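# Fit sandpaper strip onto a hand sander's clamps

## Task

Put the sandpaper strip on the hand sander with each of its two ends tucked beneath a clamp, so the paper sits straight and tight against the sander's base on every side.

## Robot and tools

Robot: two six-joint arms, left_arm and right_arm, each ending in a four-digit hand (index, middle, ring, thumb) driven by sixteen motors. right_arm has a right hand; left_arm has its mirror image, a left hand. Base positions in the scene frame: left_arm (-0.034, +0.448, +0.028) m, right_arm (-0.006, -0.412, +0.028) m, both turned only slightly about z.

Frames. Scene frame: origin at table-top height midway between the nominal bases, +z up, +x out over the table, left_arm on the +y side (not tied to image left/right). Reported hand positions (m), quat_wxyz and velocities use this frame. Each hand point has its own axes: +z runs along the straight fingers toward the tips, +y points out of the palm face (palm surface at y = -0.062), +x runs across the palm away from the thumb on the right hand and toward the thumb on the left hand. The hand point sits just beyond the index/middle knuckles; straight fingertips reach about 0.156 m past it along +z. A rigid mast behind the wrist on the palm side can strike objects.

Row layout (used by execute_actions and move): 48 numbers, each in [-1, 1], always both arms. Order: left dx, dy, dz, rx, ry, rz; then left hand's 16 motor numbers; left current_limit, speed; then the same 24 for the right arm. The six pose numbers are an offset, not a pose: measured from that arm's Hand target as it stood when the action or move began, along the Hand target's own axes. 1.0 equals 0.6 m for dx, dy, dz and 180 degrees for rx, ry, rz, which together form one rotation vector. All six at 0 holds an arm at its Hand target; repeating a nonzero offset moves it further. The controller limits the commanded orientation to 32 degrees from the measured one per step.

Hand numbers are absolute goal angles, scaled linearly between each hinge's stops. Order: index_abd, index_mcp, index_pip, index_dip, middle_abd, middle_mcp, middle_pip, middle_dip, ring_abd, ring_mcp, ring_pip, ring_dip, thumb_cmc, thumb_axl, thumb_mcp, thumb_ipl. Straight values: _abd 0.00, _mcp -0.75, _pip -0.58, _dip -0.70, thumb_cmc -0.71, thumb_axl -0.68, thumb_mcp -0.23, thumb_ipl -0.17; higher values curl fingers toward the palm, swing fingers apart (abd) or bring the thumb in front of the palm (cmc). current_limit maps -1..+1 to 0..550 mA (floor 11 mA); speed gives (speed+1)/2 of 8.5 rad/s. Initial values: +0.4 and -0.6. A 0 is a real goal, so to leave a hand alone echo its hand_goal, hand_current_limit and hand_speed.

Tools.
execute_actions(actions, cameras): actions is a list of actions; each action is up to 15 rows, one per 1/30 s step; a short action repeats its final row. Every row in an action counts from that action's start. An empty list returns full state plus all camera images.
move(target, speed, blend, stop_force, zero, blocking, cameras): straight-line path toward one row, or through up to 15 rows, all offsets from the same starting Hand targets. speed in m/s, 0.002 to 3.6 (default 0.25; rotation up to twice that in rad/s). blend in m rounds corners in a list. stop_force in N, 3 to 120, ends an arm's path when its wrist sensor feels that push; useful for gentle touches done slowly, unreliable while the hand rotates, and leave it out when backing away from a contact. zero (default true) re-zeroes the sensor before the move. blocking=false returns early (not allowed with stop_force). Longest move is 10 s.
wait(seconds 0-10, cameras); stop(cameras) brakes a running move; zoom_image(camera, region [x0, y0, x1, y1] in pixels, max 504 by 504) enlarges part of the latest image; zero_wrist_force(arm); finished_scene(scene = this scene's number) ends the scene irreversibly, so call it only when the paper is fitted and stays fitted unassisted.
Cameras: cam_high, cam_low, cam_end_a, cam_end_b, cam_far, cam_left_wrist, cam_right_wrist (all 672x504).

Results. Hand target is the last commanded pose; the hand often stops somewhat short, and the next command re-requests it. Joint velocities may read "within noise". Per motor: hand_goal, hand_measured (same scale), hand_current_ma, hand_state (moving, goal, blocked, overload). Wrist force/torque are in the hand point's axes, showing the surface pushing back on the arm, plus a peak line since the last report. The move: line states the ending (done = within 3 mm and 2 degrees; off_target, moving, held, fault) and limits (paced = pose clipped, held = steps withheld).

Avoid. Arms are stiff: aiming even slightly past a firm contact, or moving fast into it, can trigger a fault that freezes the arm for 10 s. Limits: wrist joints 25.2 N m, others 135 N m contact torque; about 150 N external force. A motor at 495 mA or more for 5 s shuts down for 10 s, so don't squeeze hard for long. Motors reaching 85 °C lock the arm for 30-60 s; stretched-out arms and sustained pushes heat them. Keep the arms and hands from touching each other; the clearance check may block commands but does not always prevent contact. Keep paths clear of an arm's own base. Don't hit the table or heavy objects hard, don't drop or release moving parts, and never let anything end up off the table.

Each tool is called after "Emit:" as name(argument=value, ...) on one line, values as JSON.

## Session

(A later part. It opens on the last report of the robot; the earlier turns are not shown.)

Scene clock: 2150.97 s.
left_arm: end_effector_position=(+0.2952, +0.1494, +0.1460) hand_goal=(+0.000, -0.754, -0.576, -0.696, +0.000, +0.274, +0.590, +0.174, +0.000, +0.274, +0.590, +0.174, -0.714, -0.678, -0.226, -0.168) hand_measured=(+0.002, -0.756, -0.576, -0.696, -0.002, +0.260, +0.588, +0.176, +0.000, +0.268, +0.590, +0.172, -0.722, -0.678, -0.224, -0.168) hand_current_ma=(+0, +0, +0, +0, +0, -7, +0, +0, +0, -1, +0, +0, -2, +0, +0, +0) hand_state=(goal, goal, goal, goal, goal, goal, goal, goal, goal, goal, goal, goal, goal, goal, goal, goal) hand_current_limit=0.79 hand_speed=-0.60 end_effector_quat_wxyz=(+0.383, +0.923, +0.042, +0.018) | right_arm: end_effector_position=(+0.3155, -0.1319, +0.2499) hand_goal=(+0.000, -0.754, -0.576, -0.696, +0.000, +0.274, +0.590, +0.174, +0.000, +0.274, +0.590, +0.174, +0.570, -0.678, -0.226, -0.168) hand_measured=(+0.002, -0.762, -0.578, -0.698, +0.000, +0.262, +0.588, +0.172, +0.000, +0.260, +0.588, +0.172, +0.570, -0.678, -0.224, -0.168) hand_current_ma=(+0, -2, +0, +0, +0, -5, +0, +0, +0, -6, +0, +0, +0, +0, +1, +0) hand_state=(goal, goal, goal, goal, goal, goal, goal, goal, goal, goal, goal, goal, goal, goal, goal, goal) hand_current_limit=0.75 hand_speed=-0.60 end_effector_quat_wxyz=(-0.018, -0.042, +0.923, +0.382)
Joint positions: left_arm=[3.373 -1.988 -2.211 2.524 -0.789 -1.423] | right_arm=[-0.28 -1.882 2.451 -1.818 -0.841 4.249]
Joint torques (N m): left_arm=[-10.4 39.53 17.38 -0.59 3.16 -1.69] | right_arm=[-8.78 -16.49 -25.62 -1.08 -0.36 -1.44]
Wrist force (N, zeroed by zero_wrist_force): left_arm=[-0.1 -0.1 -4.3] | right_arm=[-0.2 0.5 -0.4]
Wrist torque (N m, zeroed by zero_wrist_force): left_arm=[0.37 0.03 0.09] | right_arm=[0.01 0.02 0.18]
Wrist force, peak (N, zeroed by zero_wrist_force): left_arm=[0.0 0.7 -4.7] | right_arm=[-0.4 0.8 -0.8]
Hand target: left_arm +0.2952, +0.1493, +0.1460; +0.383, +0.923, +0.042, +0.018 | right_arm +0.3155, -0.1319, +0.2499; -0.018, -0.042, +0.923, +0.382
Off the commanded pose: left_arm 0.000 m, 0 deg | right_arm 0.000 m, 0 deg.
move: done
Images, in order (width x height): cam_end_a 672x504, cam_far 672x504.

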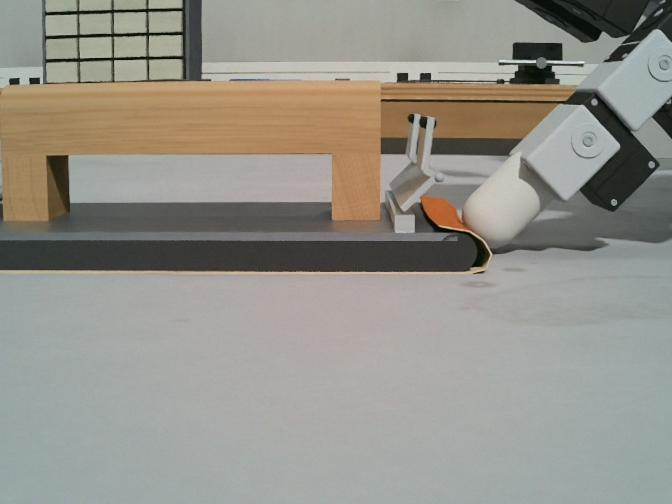

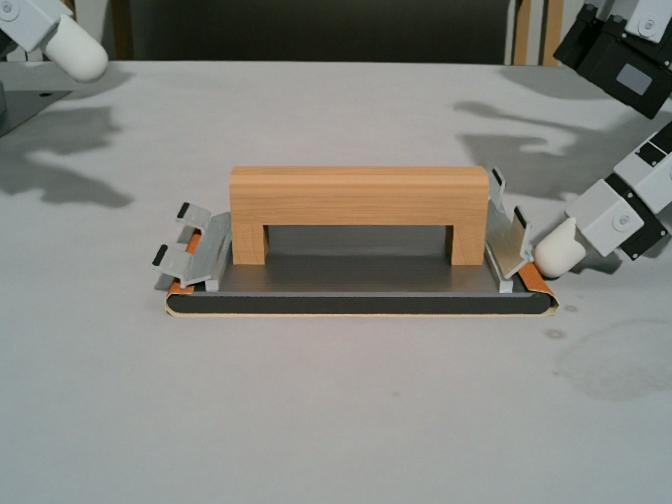

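Emit:
move(target=[[0,0.0067,-0.0022,0,0,0,0,-0.754,-0.576,-0.696,0,0.274,0.590,0.174,0,0.274,0.590,0.174,-0.714,-0.678,-0.226,-0.168,0.79,-0.6,0,0,0,0,0,0,0,-0.754,-0.576,-0.696,0,0.274,0.590,0.174,0,0.274,0.590,0.174,0.570,-0.678,-0.226,-0.168,0.75,-0.6],[0,0.0134,-0.0028,0,0,0,0,-0.754,-0.576,-0.696,0,0.274,0.590,0.174,0,0.274,0.590,0.174,-0.714,-0.678,-0.226,-0.168,0.79,-0.6,0,0,0,0,0,0,0,-0.754,-0.576,-0.696,0,0.274,0.590,0.174,0,0.274,0.590,0.174,0.570,-0.678,-0.226,-0.168,0.75,-0.6]], speed=0.02, cameras=["cam_far","cam_end_a"])

Emit:
zoom_image(camera="cam_end_a", region=[370, 90, 640, 300])

Emit:
zoom_image(camera="cam_far", region=[460, 190, 620, 330])

Scene clock: 2182.33 s.
left_arm: end_effector_position=(+0.2956, +0.1449, +0.1528) hand_goal=(+0.000, -0.754, -0.576, -0.696, +0.000, +0.274, +0.590, +0.174, +0.000, +0.274, +0.590, +0.174, -0.714, -0.678, -0.226, -0.168) hand_measured=(+0.004, -0.770, -0.582, -0.698, -0.002, +0.260, +0.588, +0.176, +0.000, +0.268, +0.590, +0.172, -0.722, -0.678, -0.224, -0.168) hand_current_ma=(+0, -9, -1, +0, +0, -7, +0, +0, +0, -1, +0, +0, -2, +0, +0, +0) hand_state=(goal, goal, goal, goal, goal, goal, goal, goal, goal, goal, goal, goal, goal, goal, goal, goal) hand_current_limit=0.79 hand_speed=-0.60 end_effector_quat_wxyz=(+0.383, +0.923, +0.042, +0.018) | right_arm: end_effector_position=(+0.3155, -0.1319, +0.2499) hand_goal=(+0.000, -0.754, -0.576, -0.696, +0.000, +0.274, +0.590, +0.174, +0.000, +0.274, +0.590, +0.174, +0.570, -0.678, -0.226, -0.168) hand_measured=(+0.002, -0.762, -0.578, -0.698, +0.000, +0.262, +0.588, +0.172, +0.000, +0.260, +0.588, +0.172, +0.570, -0.678, -0.224, -0.168) hand_current_ma=(+0, -2, +0, +0, +0, -5, +0, +0, +0, -6, +0, +0, +0, +0, +1, +0) hand_state=(goal, goal, goal, goal, goal, goal, goal, goal, goal, goal, goal, goal, goal, goal, goal, goal) hand_current_limit=0.75 hand_speed=-0.60 end_effector_quat_wxyz=(-0.018, -0.042, +0.923, +0.382)
Joint positions: left_arm=[3.357 -1.969 -2.203 2.514 -0.787 -1.447] | right_arm=[-0.28 -1.882 2.451 -1.818 -0.841 4.249]
Joint torques (N m): left_arm=[-10 40.85 19.6 -4.16 3.14 -1.44] | right_arm=[-9.06 -16.86 -25.06 -1.19 -0.17 -1.35]
Wrist force (N, zeroed by zero_wrist_force): left_arm=[0.1 -0.4 -0.4] | right_arm=[0.0 0.6 -0.8]
Wrist torque (N m, zeroed by zero_wrist_force): left_arm=[0.14 -0.04 0.09] | right_arm=[0.06 -0.01 0.19]
Wrist force, peak (N, zeroed by zero_wrist_force): left_arm=[-0.2 1.0 -5.1] | right_arm=[-0.1 0.8 -1.0]
Hand target: left_arm +0.2956, +0.1449, +0.1529; +0.383, +0.923, +0.042, +0.018 | right_arm +0.3155, -0.1319, +0.2499; -0.018, -0.042, +0.923, +0.382
Off the commanded pose: left_arm 0.000 m, 0 deg | right_arm 0.000 m, 0 deg.
move: done
Images, in order (width x height): cam_end_a 672x504, cam_far 672x504.

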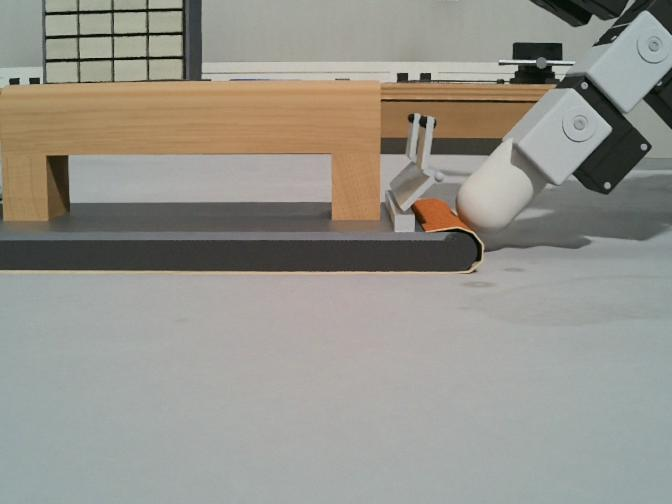

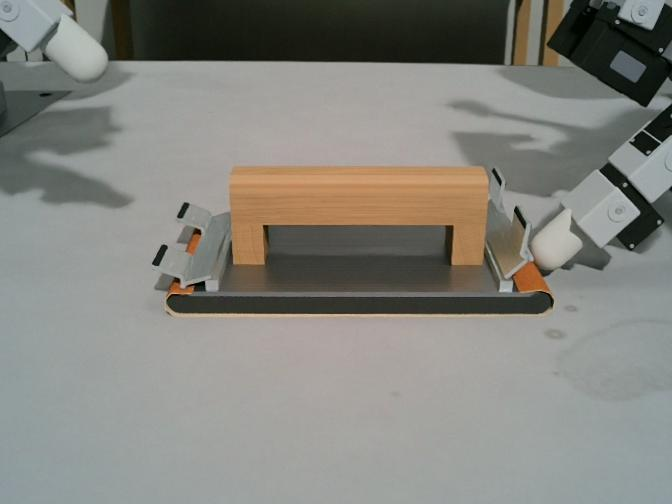

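Scaled by 1.867 from the camera's 672x504 image, which has a finer 960x720 frame.

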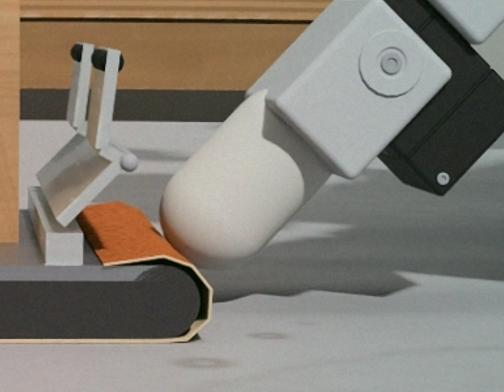

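Scaled by 3.150 from the camera's 672x504 image, which has a finer 960x720 frame.

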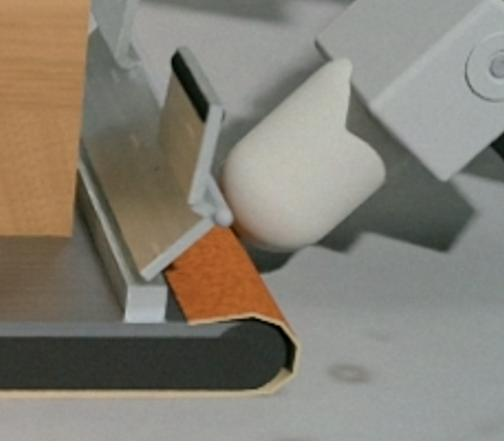

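Emit:
move(target=[[0,-0.0034,0.0001,0,0,0,0,-0.754,-0.576,-0.696,0,0.274,0.590,0.174,0,0.274,0.590,0.174,-0.714,-0.678,-0.226,-0.168,0.79,-0.6,0,0,0,0,0,0,0,-0.754,-0.576,-0.696,0,0.274,0.590,0.174,0,0.274,0.590,0.174,0.570,-0.678,-0.226,-0.168,0.75,-0.6],[0,-0.0034,0.0001,0,0,0,0,-0.754,-0.576,-0.696,0,0.274,0.590,0.174,0,0.274,0.590,0.174,-0.714,-0.678,-0.226,-0.168,0.79,-0.6,-0.0562,0.2155,0.2438,0,0,0,0,-0.754,-0.576,-0.696,0,0.274,0.590,0.174,0,0.274,0.590,0.174,0.570,-0.678,-0.226,-0.168,0.75,-0.6],[0,-0.0034,0.0001,0,0,0,0,-0.754,-0.576,-0.696,0,0.274,0.590,0.174,0,0.274,0.590,0.174,-0.714,-0.678,-0.226,-0.168,0.79,-0.6,-0.0562,0.1920,0.2673,0,0,0,0,-0.754,-0.576,-0.696,0,0.274,0.590,0.174,0,0.274,0.590,0.174,0.570,-0.678,-0.226,-0.168,0.75,-0.6]], speed=[0.02, 0.15, 0.06], cameras=["cam_far","cam_end_a","cam_high"])

Emit:
zoom_image(camera="cam_end_a", region=[320, 40, 640, 300])

Emit:
zoom_image(camera="cam_far", region=[430, 130, 630, 330])

Scene clock: 2203.00 s.
left_arm: end_effector_position=(+0.2954, +0.1463, +0.1514) hand_goal=(+0.000, -0.754, -0.576, -0.696, +0.000, +0.274, +0.590, +0.174, +0.000, +0.274, +0.590, +0.174, -0.714, -0.678, -0.226, -0.168) hand_measured=(+0.002, -0.770, -0.582, -0.698, -0.002, +0.260, +0.588, +0.176, +0.000, +0.268, +0.590, +0.172, -0.722, -0.678, -0.224, -0.168) hand_current_ma=(+0, -9, -2, +0, +0, -7, +0, +0, +0, -1, +0, +0, -2, +0, +0, +0) hand_state=(goal, goal, goal, goal, goal, goal, goal, goal, goal, goal, goal, goal, goal, goal, goal, goal) hand_current_limit=0.79 hand_speed=-0.60 end_effector_quat_wxyz=(+0.383, +0.923, +0.042, +0.018) | right_arm: end_effector_position=(+0.3313, +0.0653, +0.2180) hand_goal=(+0.000, -0.754, -0.576, -0.696, +0.000, +0.274, +0.590, +0.174, +0.000, +0.274, +0.590, +0.174, +0.570, -0.678, -0.226, -0.168) hand_measured=(+0.002, -0.762, -0.578, -0.698, +0.000, +0.262, +0.588, +0.172, +0.000, +0.260, +0.588, +0.172, +0.570, -0.678, -0.224, -0.168) hand_current_ma=(+0, -2, +0, +0, +0, -5, +0, +0, +0, -6, +0, +0, +0, +0, +1, +0) hand_state=(goal, goal, goal, goal, goal, goal, goal, goal, goal, goal, goal, goal, goal, goal, goal, goal) hand_current_limit=0.75 hand_speed=-0.60 end_effector_quat_wxyz=(-0.018, -0.042, +0.923, +0.382)
Joint positions: left_arm=[3.362 -1.973 -2.205 2.515 -0.788 -1.44] | right_arm=[0.295 -1.418 2.342 -2.723 -0.812 5.039]
Joint torques (N m): left_arm=[13.34 13.01 -6.09 -1.47 0.88 1.95] | right_arm=[9.33 -7.58 -7.65 -4.6 2.64 1.43]
Wrist force (N, zeroed by zero_wrist_force): left_arm=[0.3 0.1 -0.6] | right_arm=[-0.4 0.2 -0.8]
Wrist torque (N m, zeroed by zero_wrist_force): left_arm=[0.12 -0.02 0.01] | right_arm=[-0.01 0.04 0.03]
Wrist force, peak (N, zeroed by zero_wrist_force): left_arm=[0.4 0.4 -1.5] | right_arm=[-0.4 0.5 -1.1]
Hand target: left_arm +0.2954, +0.1463, +0.1514; +0.383, +0.923, +0.042, +0.018 | right_arm +0.3313, +0.0653, +0.2179; -0.018, -0.042, +0.923, +0.382
Off the commanded pose: left_arm 0.000 m, 0 deg | right_arm 0.000 m, 0 deg.
move: done
Images, in order (width x height): cam_high 672x504, cam_end_a 672x504, cam_far 672x504.

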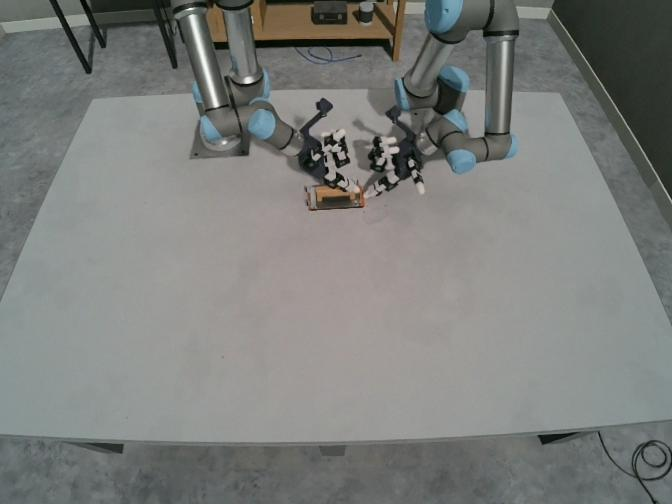

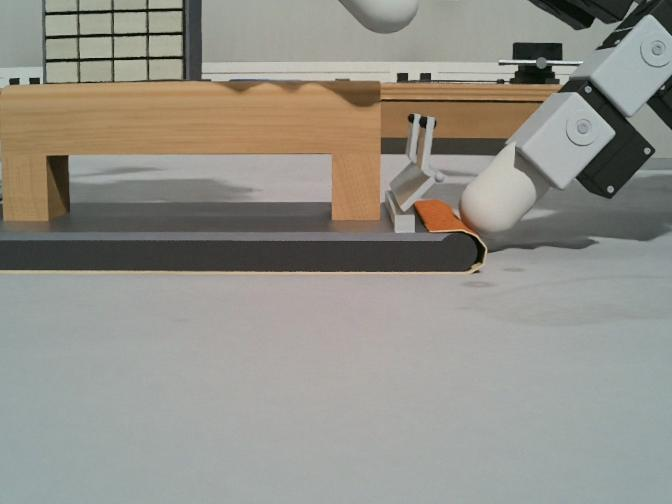

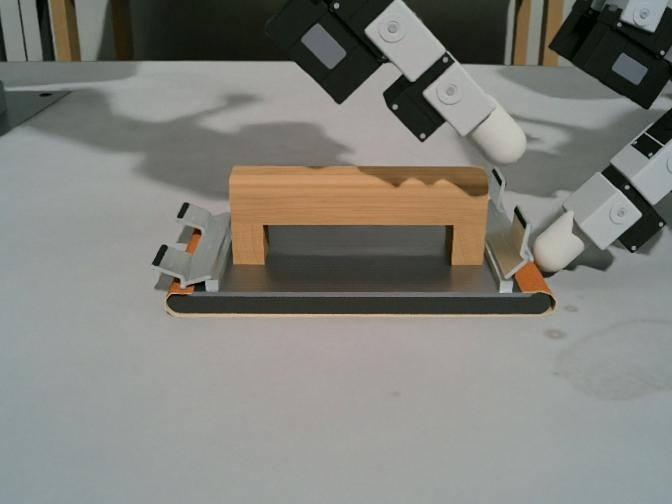

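Scaled by 1.575 from the camera's 672x504 image, which has a finer 960x720 frame.

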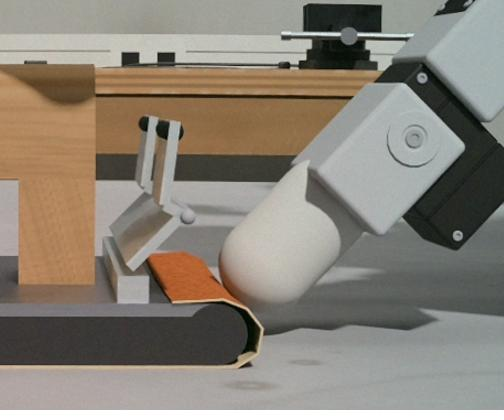

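Scaled by 2.520 from the camera's 672x504 image, which has a finer 960x720 frame.

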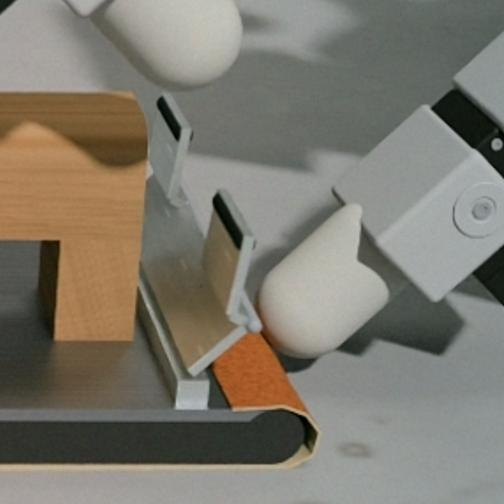

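Emit:
move(target=[[0,-0.0120,0.0021,0,0,0,0,-0.754,-0.576,-0.696,0,0.274,0.590,0.174,0,0.274,0.590,0.174,-0.714,-0.678,-0.226,-0.168,0.79,-0.6,0,0,0,0,0,0,0,-0.754,-0.576,-0.696,0,0.274,0.590,0.174,0,0.274,0.590,0.174,0.570,-0.678,-0.226,-0.168,0.75,-0.6],[0,-0.0088,0.0039,0,0,0,0,-0.754,-0.576,-0.696,0,0.274,0.590,0.174,0,0.274,0.590,0.174,-0.714,-0.678,-0.226,-0.168,0.79,-0.6,0,0,0,0,0,0,0,-0.754,-0.576,-0.696,0,0.274,0.590,0.174,0,0.274,0.590,0.174,0.570,-0.678,-0.226,-0.168,0.75,-0.6],[0,-0.0021,0.0016,0,0,0,0,-0.754,-0.576,-0.696,0,0.274,0.590,0.174,0,0.274,0.590,0.174,-0.714,-0.678,-0.226,-0.168,0.79,-0.6,0,0,0,0,0,0,0,-0.754,-0.576,-0.696,0,0.274,0.590,0.174,0,0.274,0.590,0.174,0.570,-0.678,-0.226,-0.168,0.75,-0.6],[0,0.0049,0.0007,0,0,0,0,-0.754,-0.576,-0.696,0,0.274,0.590,0.174,0,0.274,0.590,0.174,-0.714,-0.678,-0.226,-0.168,0.79,-0.6,0,0,0,0,0,0,0,-0.754,-0.576,-0.696,0,0.274,0.590,0.174,0,0.274,0.590,0.174,0.570,-0.678,-0.226,-0.168,0.75,-0.6]], speed=0.02, cameras=["cam_far","cam_end_a"])

Emit:
zoom_image(camera="cam_end_a", region=[370, 90, 640, 300])

Emit:
zoom_image(camera="cam_far", region=[430, 130, 630, 330])

Scene clock: 2216.87 s.
left_arm: end_effector_position=(+0.2957, +0.1439, +0.1531) hand_goal=(+0.000, -0.754, -0.576, -0.696, +0.000, +0.274, +0.590, +0.174, +0.000, +0.274, +0.590, +0.174, -0.714, -0.678, -0.226, -0.168) hand_measured=(+0.002, -0.770, -0.582, -0.698, -0.002, +0.260, +0.588, +0.176, +0.000, +0.268, +0.590, +0.172, -0.722, -0.678, -0.224, -0.168) hand_current_ma=(+0, -9, -1, +0, +0, -7, +0, +0, +0, -1, +0, +0, -2, +0, +0, +0) hand_state=(goal, goal, goal, goal, goal, goal, goal, goal, goal, goal, goal, goal, goal, goal, goal, goal) hand_current_limit=0.79 hand_speed=-0.60 end_effector_quat_wxyz=(+0.383, +0.923, +0.042, +0.018) | right_arm: end_effector_position=(+0.3313, +0.0653, +0.2179) hand_goal=(+0.000, -0.754, -0.576, -0.696, +0.000, +0.274, +0.590, +0.174, +0.000, +0.274, +0.590, +0.174, +0.570, -0.678, -0.226, -0.168) hand_measured=(+0.002, -0.762, -0.578, -0.698, +0.000, +0.262, +0.588, +0.172, +0.000, +0.260, +0.588, +0.172, +0.570, -0.678, -0.224, -0.168) hand_current_ma=(+0, -2, +0, +0, +0, -5, +0, +0, +0, -6, +0, +0, +0, +0, +1, +0) hand_state=(goal, goal, goal, goal, goal, goal, goal, goal, goal, goal, goal, goal, goal, goal, goal, goal) hand_current_limit=0.75 hand_speed=-0.60 end_effector_quat_wxyz=(-0.018, -0.042, +0.923, +0.382)
Joint positions: left_arm=[3.353 -1.968 -2.201 2.515 -0.787 -1.452] | right_arm=[0.295 -1.418 2.342 -2.723 -0.812 5.039]
Joint torques (N m): left_arm=[-7.67 42.19 19.48 -4.26 3.45 -1.48] | right_arm=[9.43 -10.38 -7.62 -4.65 2.77 1.49]
Wrist force (N, zeroed by zero_wrist_force): left_arm=[0.1 -0.4 -0.6] | right_arm=[-0.1 0.2 -0.5]
Wrist torque (N m, zeroed by zero_wrist_force): left_arm=[0.16 -0.05 0.09] | right_arm=[-0.03 0.00 0.06]
Wrist force, peak (N, zeroed by zero_wrist_force): left_arm=[0.0 0.5 -8.7] | right_arm=[-0.3 0.1 -1.2]
Hand target: left_arm +0.2957, +0.1439, +0.1532; +0.383, +0.923, +0.042, +0.018 | right_arm +0.3313, +0.0653, +0.2179; -0.018, -0.042, +0.923, +0.382
Off the commanded pose: left_arm 0.000 m, 0 deg | right_arm 0.000 m, 0 deg.
move: done
Images, in order (width x height): cam_end_a 672x504, cam_far 672x504.

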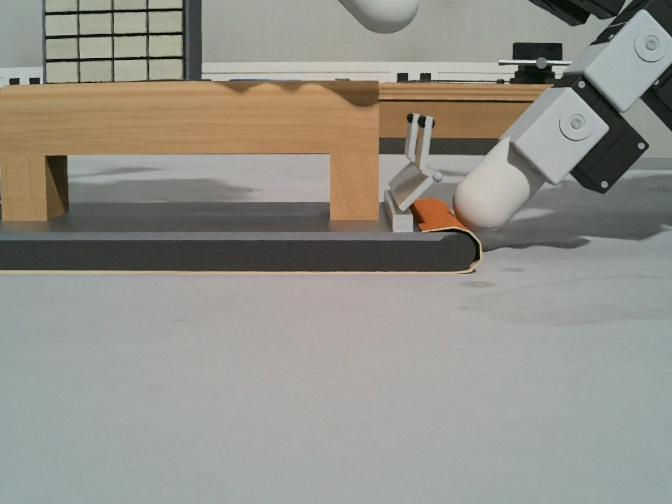

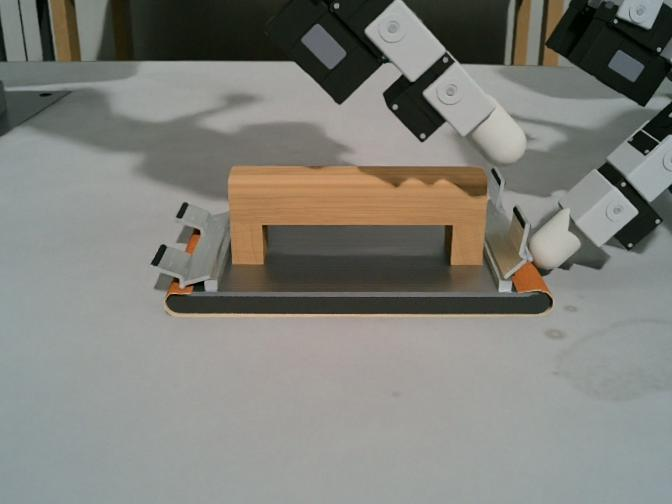

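Scaled by 1.867 from the camera's 672x504 image, which has a finer 960x720 frame.

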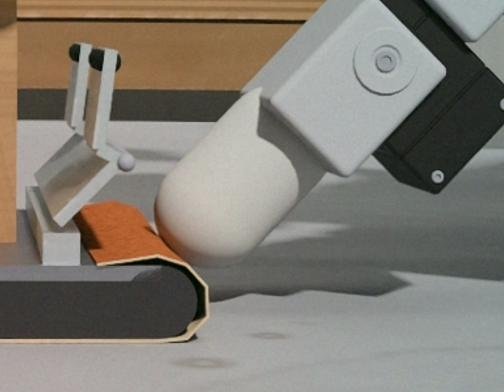

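Scaled by 2.520 from the camera's 672x504 image, which has a finer 960x720 frame.

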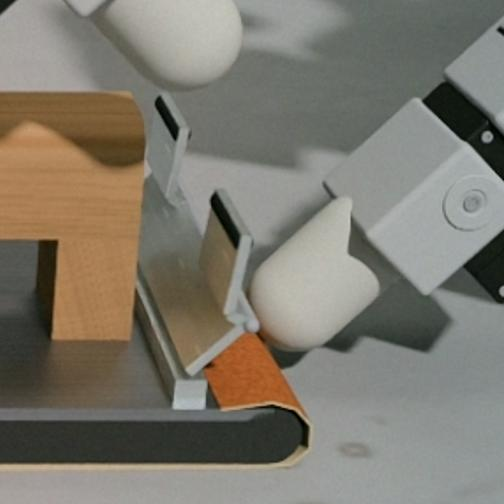

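Emit:
move(target=[0,-0.0009,-0.0009,0,0,0,0,-0.754,-0.576,-0.696,0,0.274,0.590,0.174,0,0.274,0.590,0.174,-0.714,-0.678,-0.226,-0.168,0.79,-0.6,-0.0033,-0.0259,0.0283,0,0,0,0,-0.754,-0.576,-0.696,0,0.274,0.590,0.174,0,0.274,0.590,0.174,0.570,-0.678,-0.226,-0.168,0.75,-0.6], speed=0.03, cameras=["cam_far","cam_end_a","cam_high"])

Emit:
zoom_image(camera="cam_end_a", region=[320, 40, 640, 300])

Emit:
zoom_image(camera="cam_far", region=[450, 150, 610, 310])

Scene clock: 2226.07 s.
left_arm: end_effector_position=(+0.2956, +0.1447, +0.1532) hand_goal=(+0.000, -0.754, -0.576, -0.696, +0.000, +0.274, +0.590, +0.174, +0.000, +0.274, +0.590, +0.174, -0.714, -0.678, -0.226, -0.168) hand_measured=(+0.002, -0.770, -0.582, -0.698, -0.002, +0.260, +0.588, +0.176, +0.000, +0.268, +0.590, +0.172, -0.722, -0.678, -0.224, -0.168) hand_current_ma=(+0, -9, -1, +0, +0, -7, +0, +0, +0, -1, +0, +0, -2, +0, +0, +0) hand_state=(goal, goal, goal, goal, goal, goal, goal, goal, goal, goal, goal, goal, goal, goal, goal, goal) hand_current_limit=0.79 hand_speed=-0.60 end_effector_quat_wxyz=(+0.383, +0.923, +0.042, +0.018) | right_arm: end_effector_position=(+0.3332, +0.0664, +0.1950) hand_goal=(+0.000, -0.754, -0.576, -0.696, +0.000, +0.274, +0.590, +0.174, +0.000, +0.274, +0.590, +0.174, +0.570, -0.678, -0.226, -0.168) hand_measured=(+0.002, -0.762, -0.578, -0.698, +0.000, +0.262, +0.588, +0.172, +0.000, +0.260, +0.588, +0.172, +0.570, -0.678, -0.224, -0.168) hand_current_ma=(+0, -2, +0, +0, +0, -5, +0, +0, +0, -6, +0, +0, +0, +0, +1, +0) hand_state=(goal, goal, goal, goal, goal, goal, goal, goal, goal, goal, goal, goal, goal, goal, goal, goal) hand_current_limit=0.75 hand_speed=-0.60 end_effector_quat_wxyz=(-0.018, -0.042, +0.923, +0.382)
Joint positions: left_arm=[3.356 -1.968 -2.202 2.513 -0.787 -1.448] | right_arm=[0.296 -1.351 2.355 -2.804 -0.813 5.04]
Joint torques (N m): left_arm=[11.91 12.78 -3.35 -4.32 0.33 1.82] | right_arm=[10.51 -12.98 -5.7 -4.39 0.81 1.18]
Wrist force (N, zeroed by zero_wrist_force): left_arm=[0.3 0.0 -0.5] | right_arm=[-0.4 0.2 -0.9]
Wrist torque (N m, zeroed by zero_wrist_force): left_arm=[0.12 -0.04 0.01] | right_arm=[0.00 0.06 0.00]
Wrist force, peak (N, zeroed by zero_wrist_force): left_arm=[0.5 0.3 -1.0] | right_arm=[-0.4 0.1 -1.1]
Hand target: left_arm +0.2956, +0.1447, +0.1532; +0.383, +0.923, +0.042, +0.018 | right_arm +0.3332, +0.0665, +0.1949; -0.018, -0.042, +0.923, +0.382
Off the commanded pose: left_arm 0.000 m, 0 deg | right_arm 0.000 m, 0 deg.
move: done
Images, in order (width x height): cam_high 672x504, cam_end_a 672x504, cam_far 672x504.

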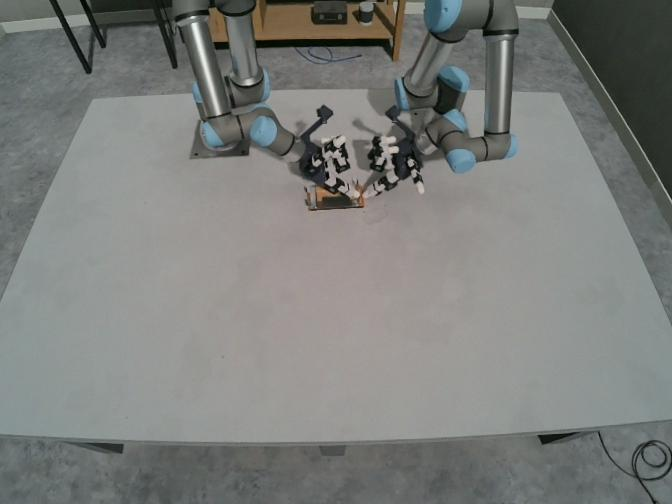

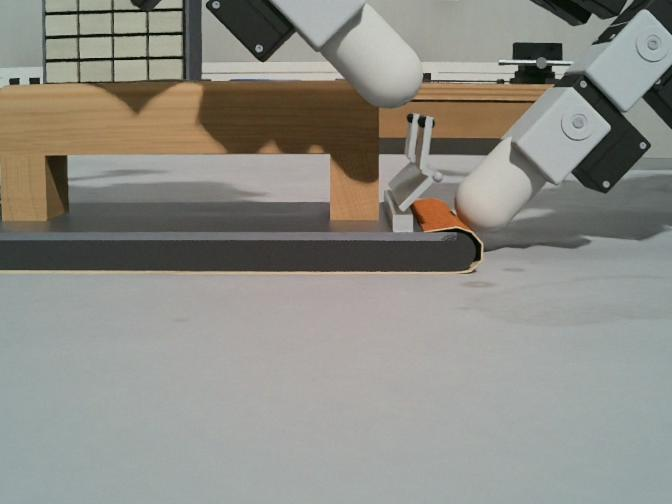

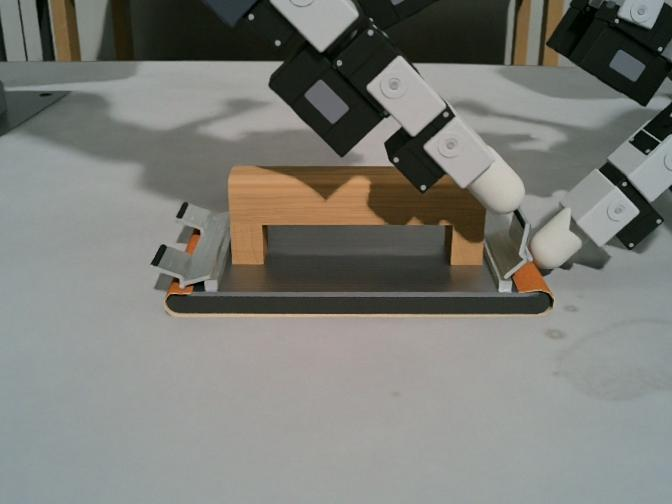

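Scaled by 1.575 from the camera's 672x504 image, which has a finer 960x720 frame.

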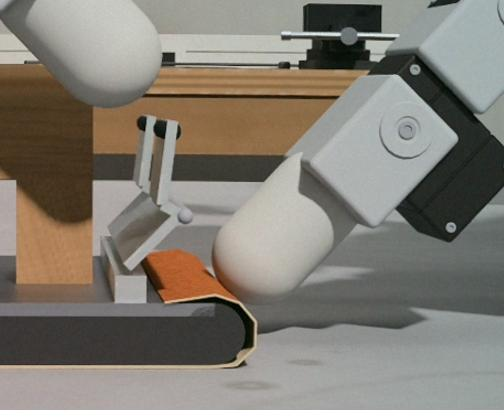

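Scaled by 3.150 from the camera's 672x504 image, which has a finer 960x720 frame.

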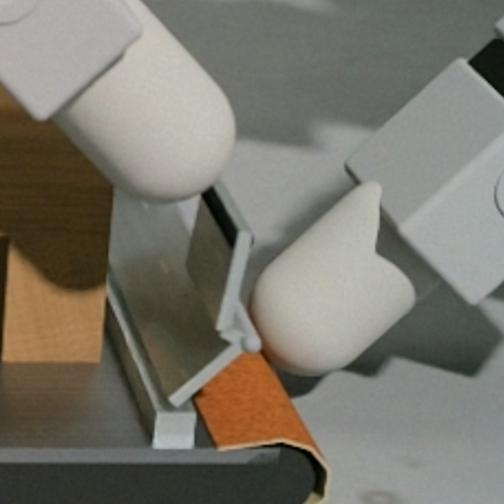

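Emit:
move(target=[[0,0,0,0,0,0,0,-0.754,-0.576,-0.696,0,0.274,0.590,0.174,0,0.274,0.590,0.174,-0.714,-0.678,-0.226,-0.168,0.79,-0.6,0,-0.0053,0.0100,0,0,0,0,-0.754,-0.576,-0.696,0,0.274,0.590,0.174,0,0.274,0.590,0.174,0.570,-0.678,-0.226,-0.168,0.75,-0.6],[0,0,0,0,0,0,0,-0.754,-0.576,-0.696,0,0.274,0.590,0.174,0,0.274,0.590,0.174,-0.714,-0.678,-0.226,-0.168,0.79,-0.6,0,0.0006,0.0171,0,0,0,0,-0.754,-0.576,-0.696,0,0.274,0.590,0.174,0,0.274,0.590,0.174,0.570,-0.678,-0.226,-0.168,0.75,-0.6]], speed=0.02, cameras=["cam_far","cam_end_a"])

Emit:
zoom_image(camera="cam_end_a", region=[320, 40, 640, 300])

Emit:
zoom_image(camera="cam_far", region=[450, 150, 610, 310])

Scene clock: 2237.33 s.
left_arm: end_effector_position=(+0.2956, +0.1447, +0.1532) hand_goal=(+0.000, -0.754, -0.576, -0.696, +0.000, +0.274, +0.590, +0.174, +0.000, +0.274, +0.590, +0.174, -0.714, -0.678, -0.226, -0.168) hand_measured=(+0.002, -0.770, -0.582, -0.698, -0.002, +0.260, +0.588, +0.176, +0.000, +0.268, +0.590, +0.172, -0.722, -0.678, -0.224, -0.168) hand_current_ma=(+0, -10, -2, +0, +0, -7, +0, +0, +0, -1, +0, +0, -2, +0, +0, +0) hand_state=(goal, goal, goal, goal, goal, goal, goal, goal, goal, goal, goal, goal, goal, goal, goal, goal) hand_current_limit=0.79 hand_speed=-0.60 end_effector_quat_wxyz=(+0.383, +0.923, +0.042, +0.018) | right_arm: end_effector_position=(+0.3325, +0.0739, +0.1879) hand_goal=(+0.000, -0.754, -0.576, -0.696, +0.000, +0.274, +0.590, +0.174, +0.000, +0.274, +0.590, +0.174, +0.570, -0.678, -0.226, -0.168) hand_measured=(+0.002, -0.766, -0.580, -0.698, +0.000, +0.262, +0.588, +0.172, +0.000, +0.260, +0.588, +0.172, +0.570, -0.678, -0.224, -0.168) hand_current_ma=(+0, -5, -1, +0, +0, -5, +0, +0, +0, -6, +0, +0, +0, +0, +1, +0) hand_state=(goal, goal, goal, goal, goal, goal, goal, goal, goal, goal, goal, goal, goal, goal, goal, goal) hand_current_limit=0.75 hand_speed=-0.60 end_effector_quat_wxyz=(-0.018, -0.042, +0.923, +0.382)
Joint positions: left_arm=[3.356 -1.968 -2.202 2.513 -0.787 -1.448] | right_arm=[0.314 -1.319 2.349 -2.847 -0.817 5.064]
Joint torques (N m): left_arm=[11.66 13.2 -5.9 -4.14 0.24 1.85] | right_arm=[11.19 -11.95 -18.42 -4.38 -0.28 1.38]
Wrist force (N, zeroed by zero_wrist_force): left_arm=[0.2 -0.4 -0.6] | right_arm=[-0.3 -0.2 -3.1]
Wrist torque (N m, zeroed by zero_wrist_force): left_arm=[0.14 -0.03 0.00] | right_arm=[0.23 -0.01 0.03]
Wrist force, peak (N, zeroed by zero_wrist_force): left_arm=[0.0 -0.2 -0.9] | right_arm=[-0.3 0.3 -6.5]
Hand target: left_arm +0.2956, +0.1447, +0.1532; +0.383, +0.923, +0.042, +0.018 | right_arm +0.3325, +0.0739, +0.1879; -0.018, -0.042, +0.923, +0.382
Off the commanded pose: left_arm 0.000 m, 0 deg | right_arm 0.000 m, 0 deg.
move: done
Images, in order (width x height): cam_end_a 672x504, cam_far 672x504.

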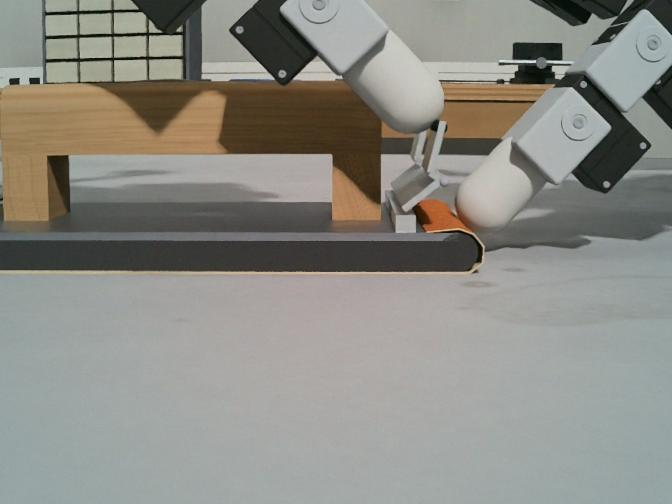

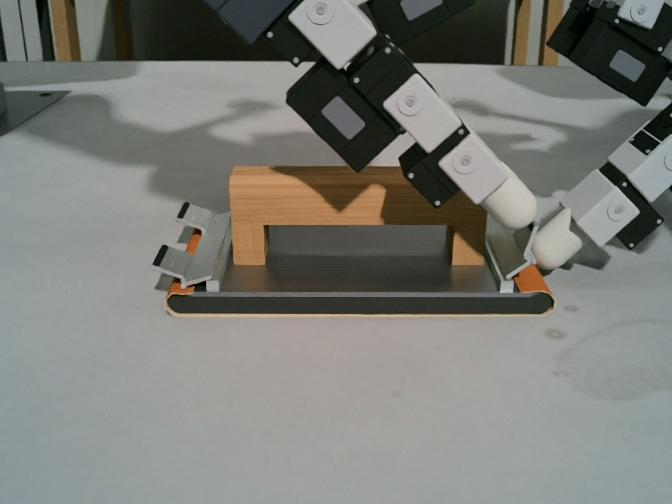

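Scaled by 1.575 from the camera's 672x504 image, which has a finer 960x720 frame.

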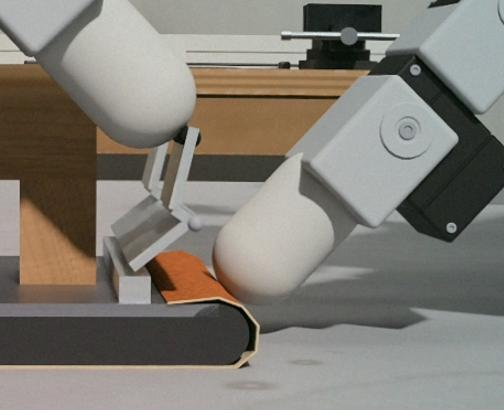

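Scaled by 3.150 from the camera's 672x504 image, which has a finer 960x720 frame.

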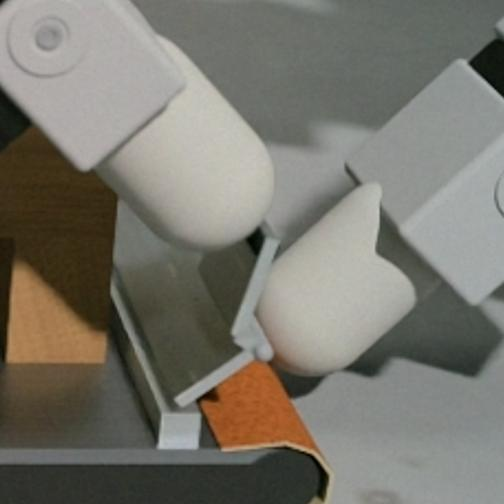

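Emit:
move(target=[0,0,0,0,0,0,0,-0.754,-0.576,-0.696,0,0.274,0.590,0.174,0,0.274,0.590,0.174,-0.714,-0.678,-0.226,-0.168,0.79,-0.6,0,0.0072,0.0140,0,0,0,0,-0.754,-0.576,-0.696,0,0.274,0.590,0.174,0,0.274,0.590,0.174,0.570,-0.678,-0.226,-0.168,0.75,-0.6], speed=0.02, cameras=["cam_far","cam_end_a"])

Emit:
zoom_image(camera="cam_end_a", region=[320, 40, 640, 300])

Emit:
zoom_image(camera="cam_far", region=[450, 150, 610, 310])

Scene clock: 2245.27 s.
left_arm: end_effector_position=(+0.2956, +0.1447, +0.1532) hand_goal=(+0.000, -0.754, -0.576, -0.696, +0.000, +0.274, +0.590, +0.174, +0.000, +0.274, +0.590, +0.174, -0.714, -0.678, -0.226, -0.168) hand_measured=(+0.002, -0.770, -0.582, -0.698, -0.002, +0.260, +0.588, +0.176, +0.000, +0.268, +0.590, +0.172, -0.722, -0.678, -0.224, -0.168) hand_current_ma=(+0, -9, -2, +0, +0, -7, +0, +0, +0, -1, +0, +0, -2, +0, +0, +0) hand_state=(goal, goal, goal, goal, goal, goal, goal, goal, goal, goal, goal, goal, goal, goal, goal, goal) hand_current_limit=0.79 hand_speed=-0.60 end_effector_quat_wxyz=(+0.383, +0.923, +0.042, +0.018) | right_arm: end_effector_position=(+0.3317, +0.0828, +0.1851) hand_goal=(+0.000, -0.754, -0.576, -0.696, +0.000, +0.274, +0.590, +0.174, +0.000, +0.274, +0.590, +0.174, +0.570, -0.678, -0.226, -0.168) hand_measured=(+0.002, -0.766, -0.580, -0.698, +0.000, +0.262, +0.588, +0.172, +0.000, +0.260, +0.588, +0.172, +0.570, -0.678, -0.224, -0.168) hand_current_ma=(+0, -5, -1, +0, +0, -5, +0, +0, +0, -6, +0, +0, +0, +0, +1, +0) hand_state=(goal, goal, goal, goal, goal, goal, goal, goal, goal, goal, goal, goal, goal, goal, goal, goal) hand_current_limit=0.75 hand_speed=-0.60 end_effector_quat_wxyz=(-0.018, -0.042, +0.923, +0.382)
Joint positions: left_arm=[3.356 -1.968 -2.202 2.513 -0.787 -1.448] | right_arm=[0.336 -1.296 2.337 -2.877 -0.822 5.093]
Joint torques (N m): left_arm=[11.91 14.26 -4.89 -3.46 0.95 1.72] | right_arm=[10.19 -11.97 -19.41 -4.4 -0.14 1.48]
Wrist force (N, zeroed by zero_wrist_force): left_arm=[0.1 -0.4 -1.4] | right_arm=[-0.1 0.1 -0.4]
Wrist torque (N m, zeroed by zero_wrist_force): left_arm=[0.20 -0.01 0.00] | right_arm=[-0.05 0.00 0.06]
Wrist force, peak (N, zeroed by zero_wrist_force): left_arm=[0.0 0.3 -1.8] | right_arm=[-0.1 0.2 -4.4]
Hand target: left_arm +0.2956, +0.1447, +0.1532; +0.383, +0.923, +0.042, +0.018 | right_arm +0.3317, +0.0829, +0.1850; -0.018, -0.042, +0.923, +0.382
Off the commanded pose: left_arm 0.000 m, 0 deg | right_arm 0.000 m, 0 deg.
move: done
Images, in order (width x height): cam_end_a 672x504, cam_far 672x504.

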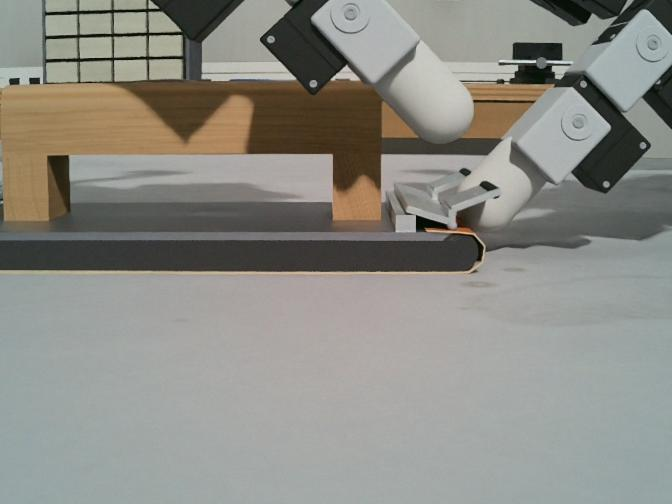

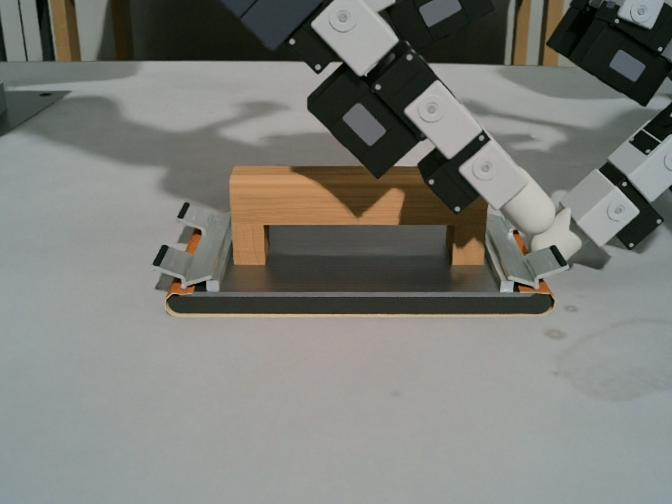

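Scaled by 1.575 from the camera's 672x504 image, which has a finer 960x720 frame.

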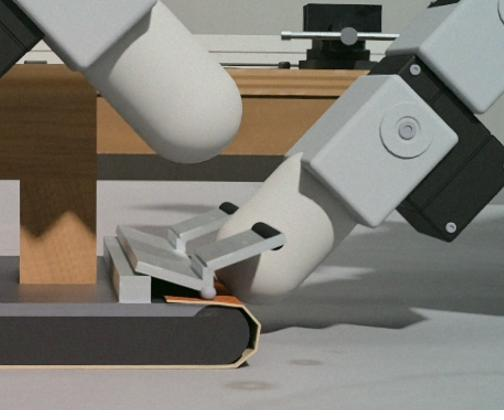

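Scaled by 3.150 from the camera's 672x504 image, which has a finer 960x720 frame.

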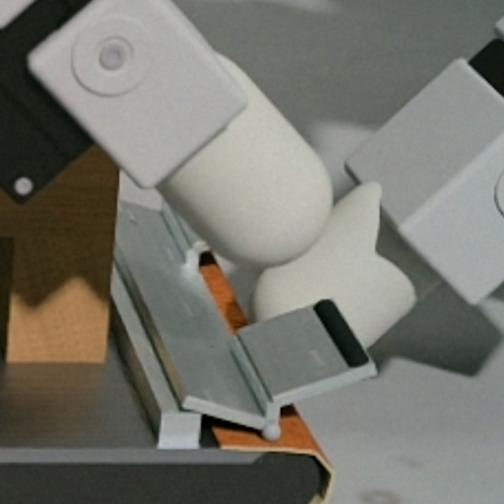

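Emit:
move(target=[[0,0,0,0,0,0,0,-0.754,-0.576,-0.696,0,0.274,0.590,0.174,0,0.274,0.590,0.174,-0.714,-0.678,-0.226,-0.168,0.79,-0.6,0,0.0353,-0.0589,0,0,0,0,-0.754,-0.576,-0.696,0,0.274,0.590,0.174,0,0.274,0.590,0.174,0.570,-0.678,-0.226,-0.168,0.75,-0.6],[0,-0.0354,-0.0354,0,0,0,0,-0.754,-0.576,-0.696,0,0.274,0.590,0.174,0,0.274,0.590,0.174,-0.714,-0.678,-0.226,-0.168,0.79,-0.6,0,0.0353,-0.0589,0,0,0,0,-0.754,-0.576,-0.696,0,0.274,0.590,0.174,0,0.274,0.590,0.174,0.570,-0.678,-0.226,-0.168,0.75,-0.6]], speed=0.05, cameras=["cam_far","cam_end_a","cam_end_b"])

Emit:
zoom_image(camera="cam_end_a", region=[340, 130, 540, 290])

Emit:
zoom_image(camera="cam_far", region=[430, 180, 590, 330])

Emit:
zoom_image(camera="cam_far", region=[130, 180, 290, 330])

Emit:
zoom_image(camera="cam_end_b", region=[300, 160, 500, 330])

Scene clock: 2254.50 s.
left_arm: end_effector_position=(+0.2929, +0.1745, +0.1531) hand_goal=(+0.000, -0.754, -0.576, -0.696, +0.000, +0.274, +0.590, +0.174, +0.000, +0.274, +0.590, +0.174, -0.714, -0.678, -0.226, -0.168) hand_measured=(+0.002, -0.768, -0.582, -0.698, -0.002, +0.260, +0.588, +0.176, +0.000, +0.268, +0.590, +0.172, -0.722, -0.678, -0.224, -0.168) hand_current_ma=(+0, -8, -1, +0, +0, -7, +0, +0, +0, -1, +0, +0, -2, +0, +0, +0) hand_state=(goal, goal, goal, goal, goal, goal, goal, goal, goal, goal, goal, goal, goal, goal, goal, goal) hand_current_limit=0.79 hand_speed=-0.60 end_effector_quat_wxyz=(+0.383, +0.923, +0.042, +0.018) | right_arm: end_effector_position=(+0.3326, +0.0729, +0.2250) hand_goal=(+0.000, -0.754, -0.576, -0.696, +0.000, +0.274, +0.590, +0.174, +0.000, +0.274, +0.590, +0.174, +0.570, -0.678, -0.226, -0.168) hand_measured=(+0.002, -0.766, -0.580, -0.698, +0.000, +0.262, +0.588, +0.172, +0.000, +0.260, +0.588, +0.172, +0.570, -0.678, -0.224, -0.168) hand_current_ma=(+0, -5, -1, +0, +0, -5, +0, +0, +0, -6, +0, +0, +0, +0, +1, +0) hand_state=(goal, goal, goal, goal, goal, goal, goal, goal, goal, goal, goal, goal, goal, goal, goal, goal) hand_current_limit=0.75 hand_speed=-0.60 end_effector_quat_wxyz=(-0.018, -0.042, +0.923, +0.382)
Joint positions: left_arm=[3.469 -1.978 -2.24 2.451 -0.803 -1.291] | right_arm=[0.312 -1.42 2.321 -2.716 -0.816 5.061]
Joint torques (N m): left_arm=[11.72 12.96 -4.46 -4.12 0.42 1.68] | right_arm=[-10.12 -31.73 -21.87 -1.81 2.78 -1.68]
Wrist force (N, zeroed by zero_wrist_force): left_arm=[0.4 0.2 -0.3] | right_arm=[-0.4 0.0 -0.4]
Wrist torque (N m, zeroed by zero_wrist_force): left_arm=[0.09 -0.06 0.03] | right_arm=[-0.07 0.04 0.15]
Wrist force, peak (N, zeroed by zero_wrist_force): left_arm=[0.3 0.3 -2.1] | right_arm=[-0.7 0.5 -0.8]
Hand target: left_arm +0.2929, +0.1746, +0.1531; +0.383, +0.923, +0.042, +0.018 | right_arm +0.3326, +0.0729, +0.2250; -0.018, -0.042, +0.923, +0.382
Off the commanded pose: left_arm 0.000 m, 0 deg | right_arm 0.000 m, 0 deg.
move: done
Images, in order (width x height): cam_end_a 672x504, cam_end_b 672x504, cam_far 672x504.

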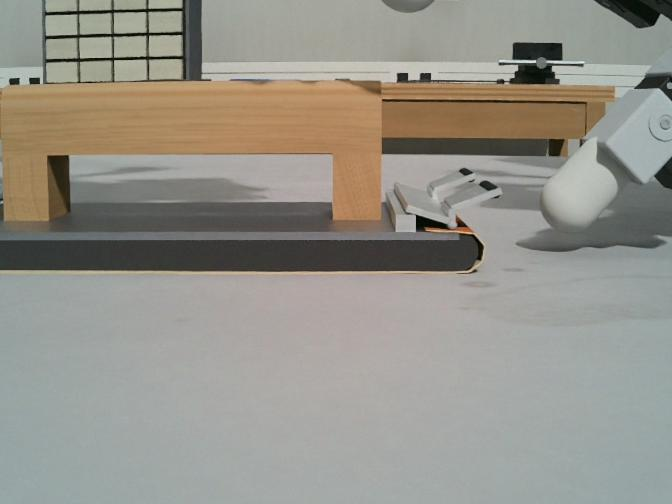

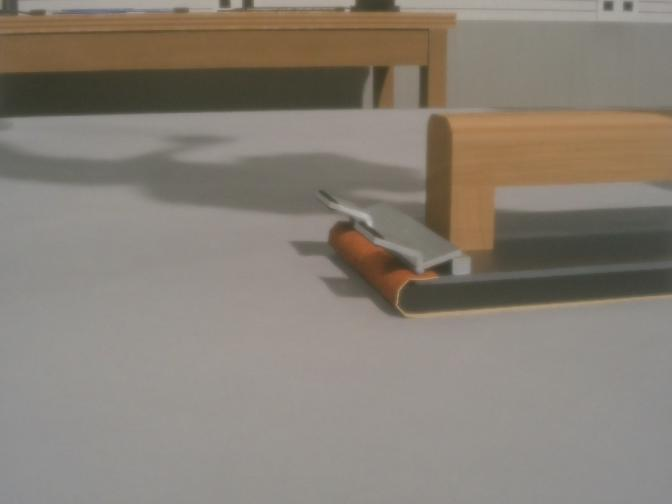

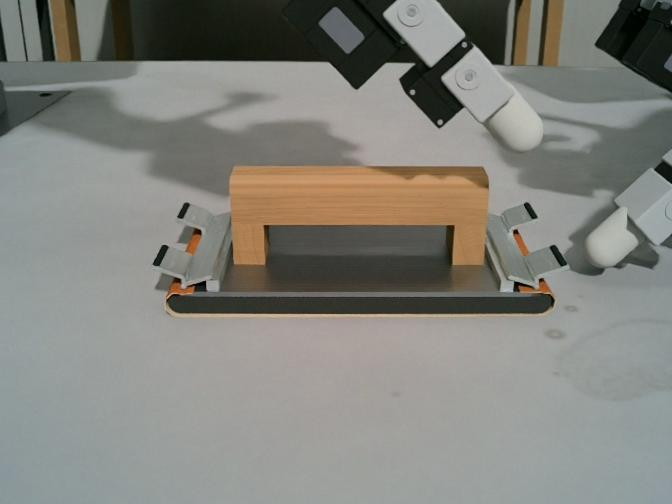

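Scaled by 2.520 from the camera's 672x504 image, which has a finer 960x720 frame.

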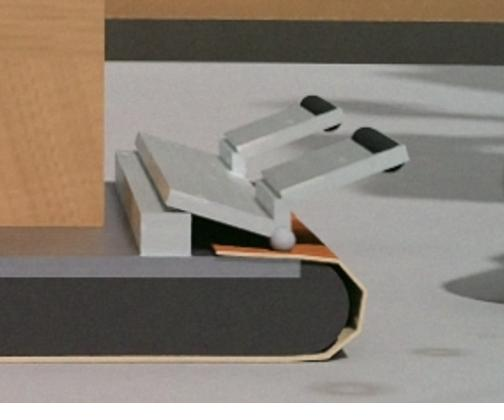

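Scaled by 3.150 from the camera's 672x504 image, which has a finer 960x720 frame.

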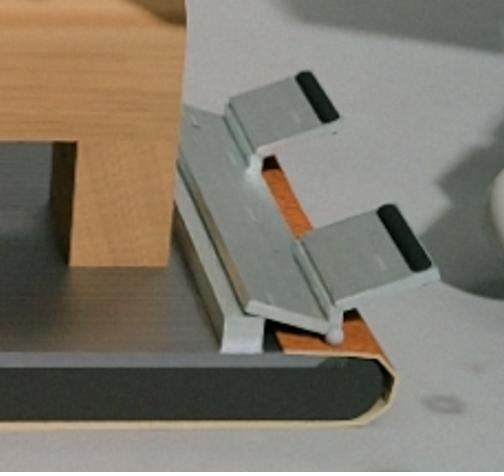

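Scaled by 3.150 from the camera's 672x504 image, which has a finer 960x720 frame.

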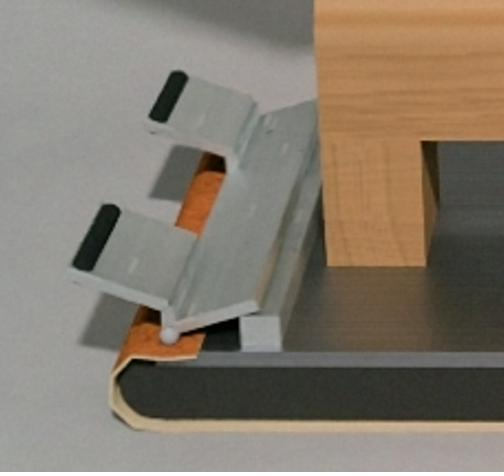

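Scaled by 2.520 from the camera's 672x504 image, which has a finer 960x720 frame.

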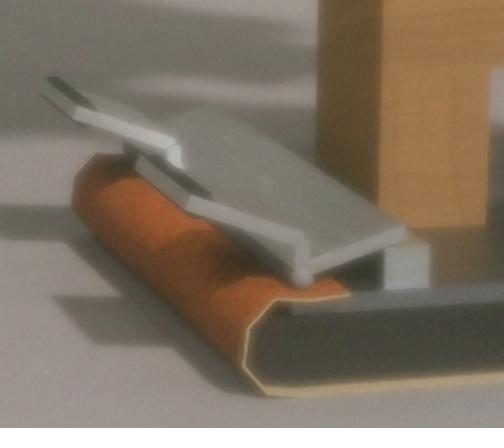

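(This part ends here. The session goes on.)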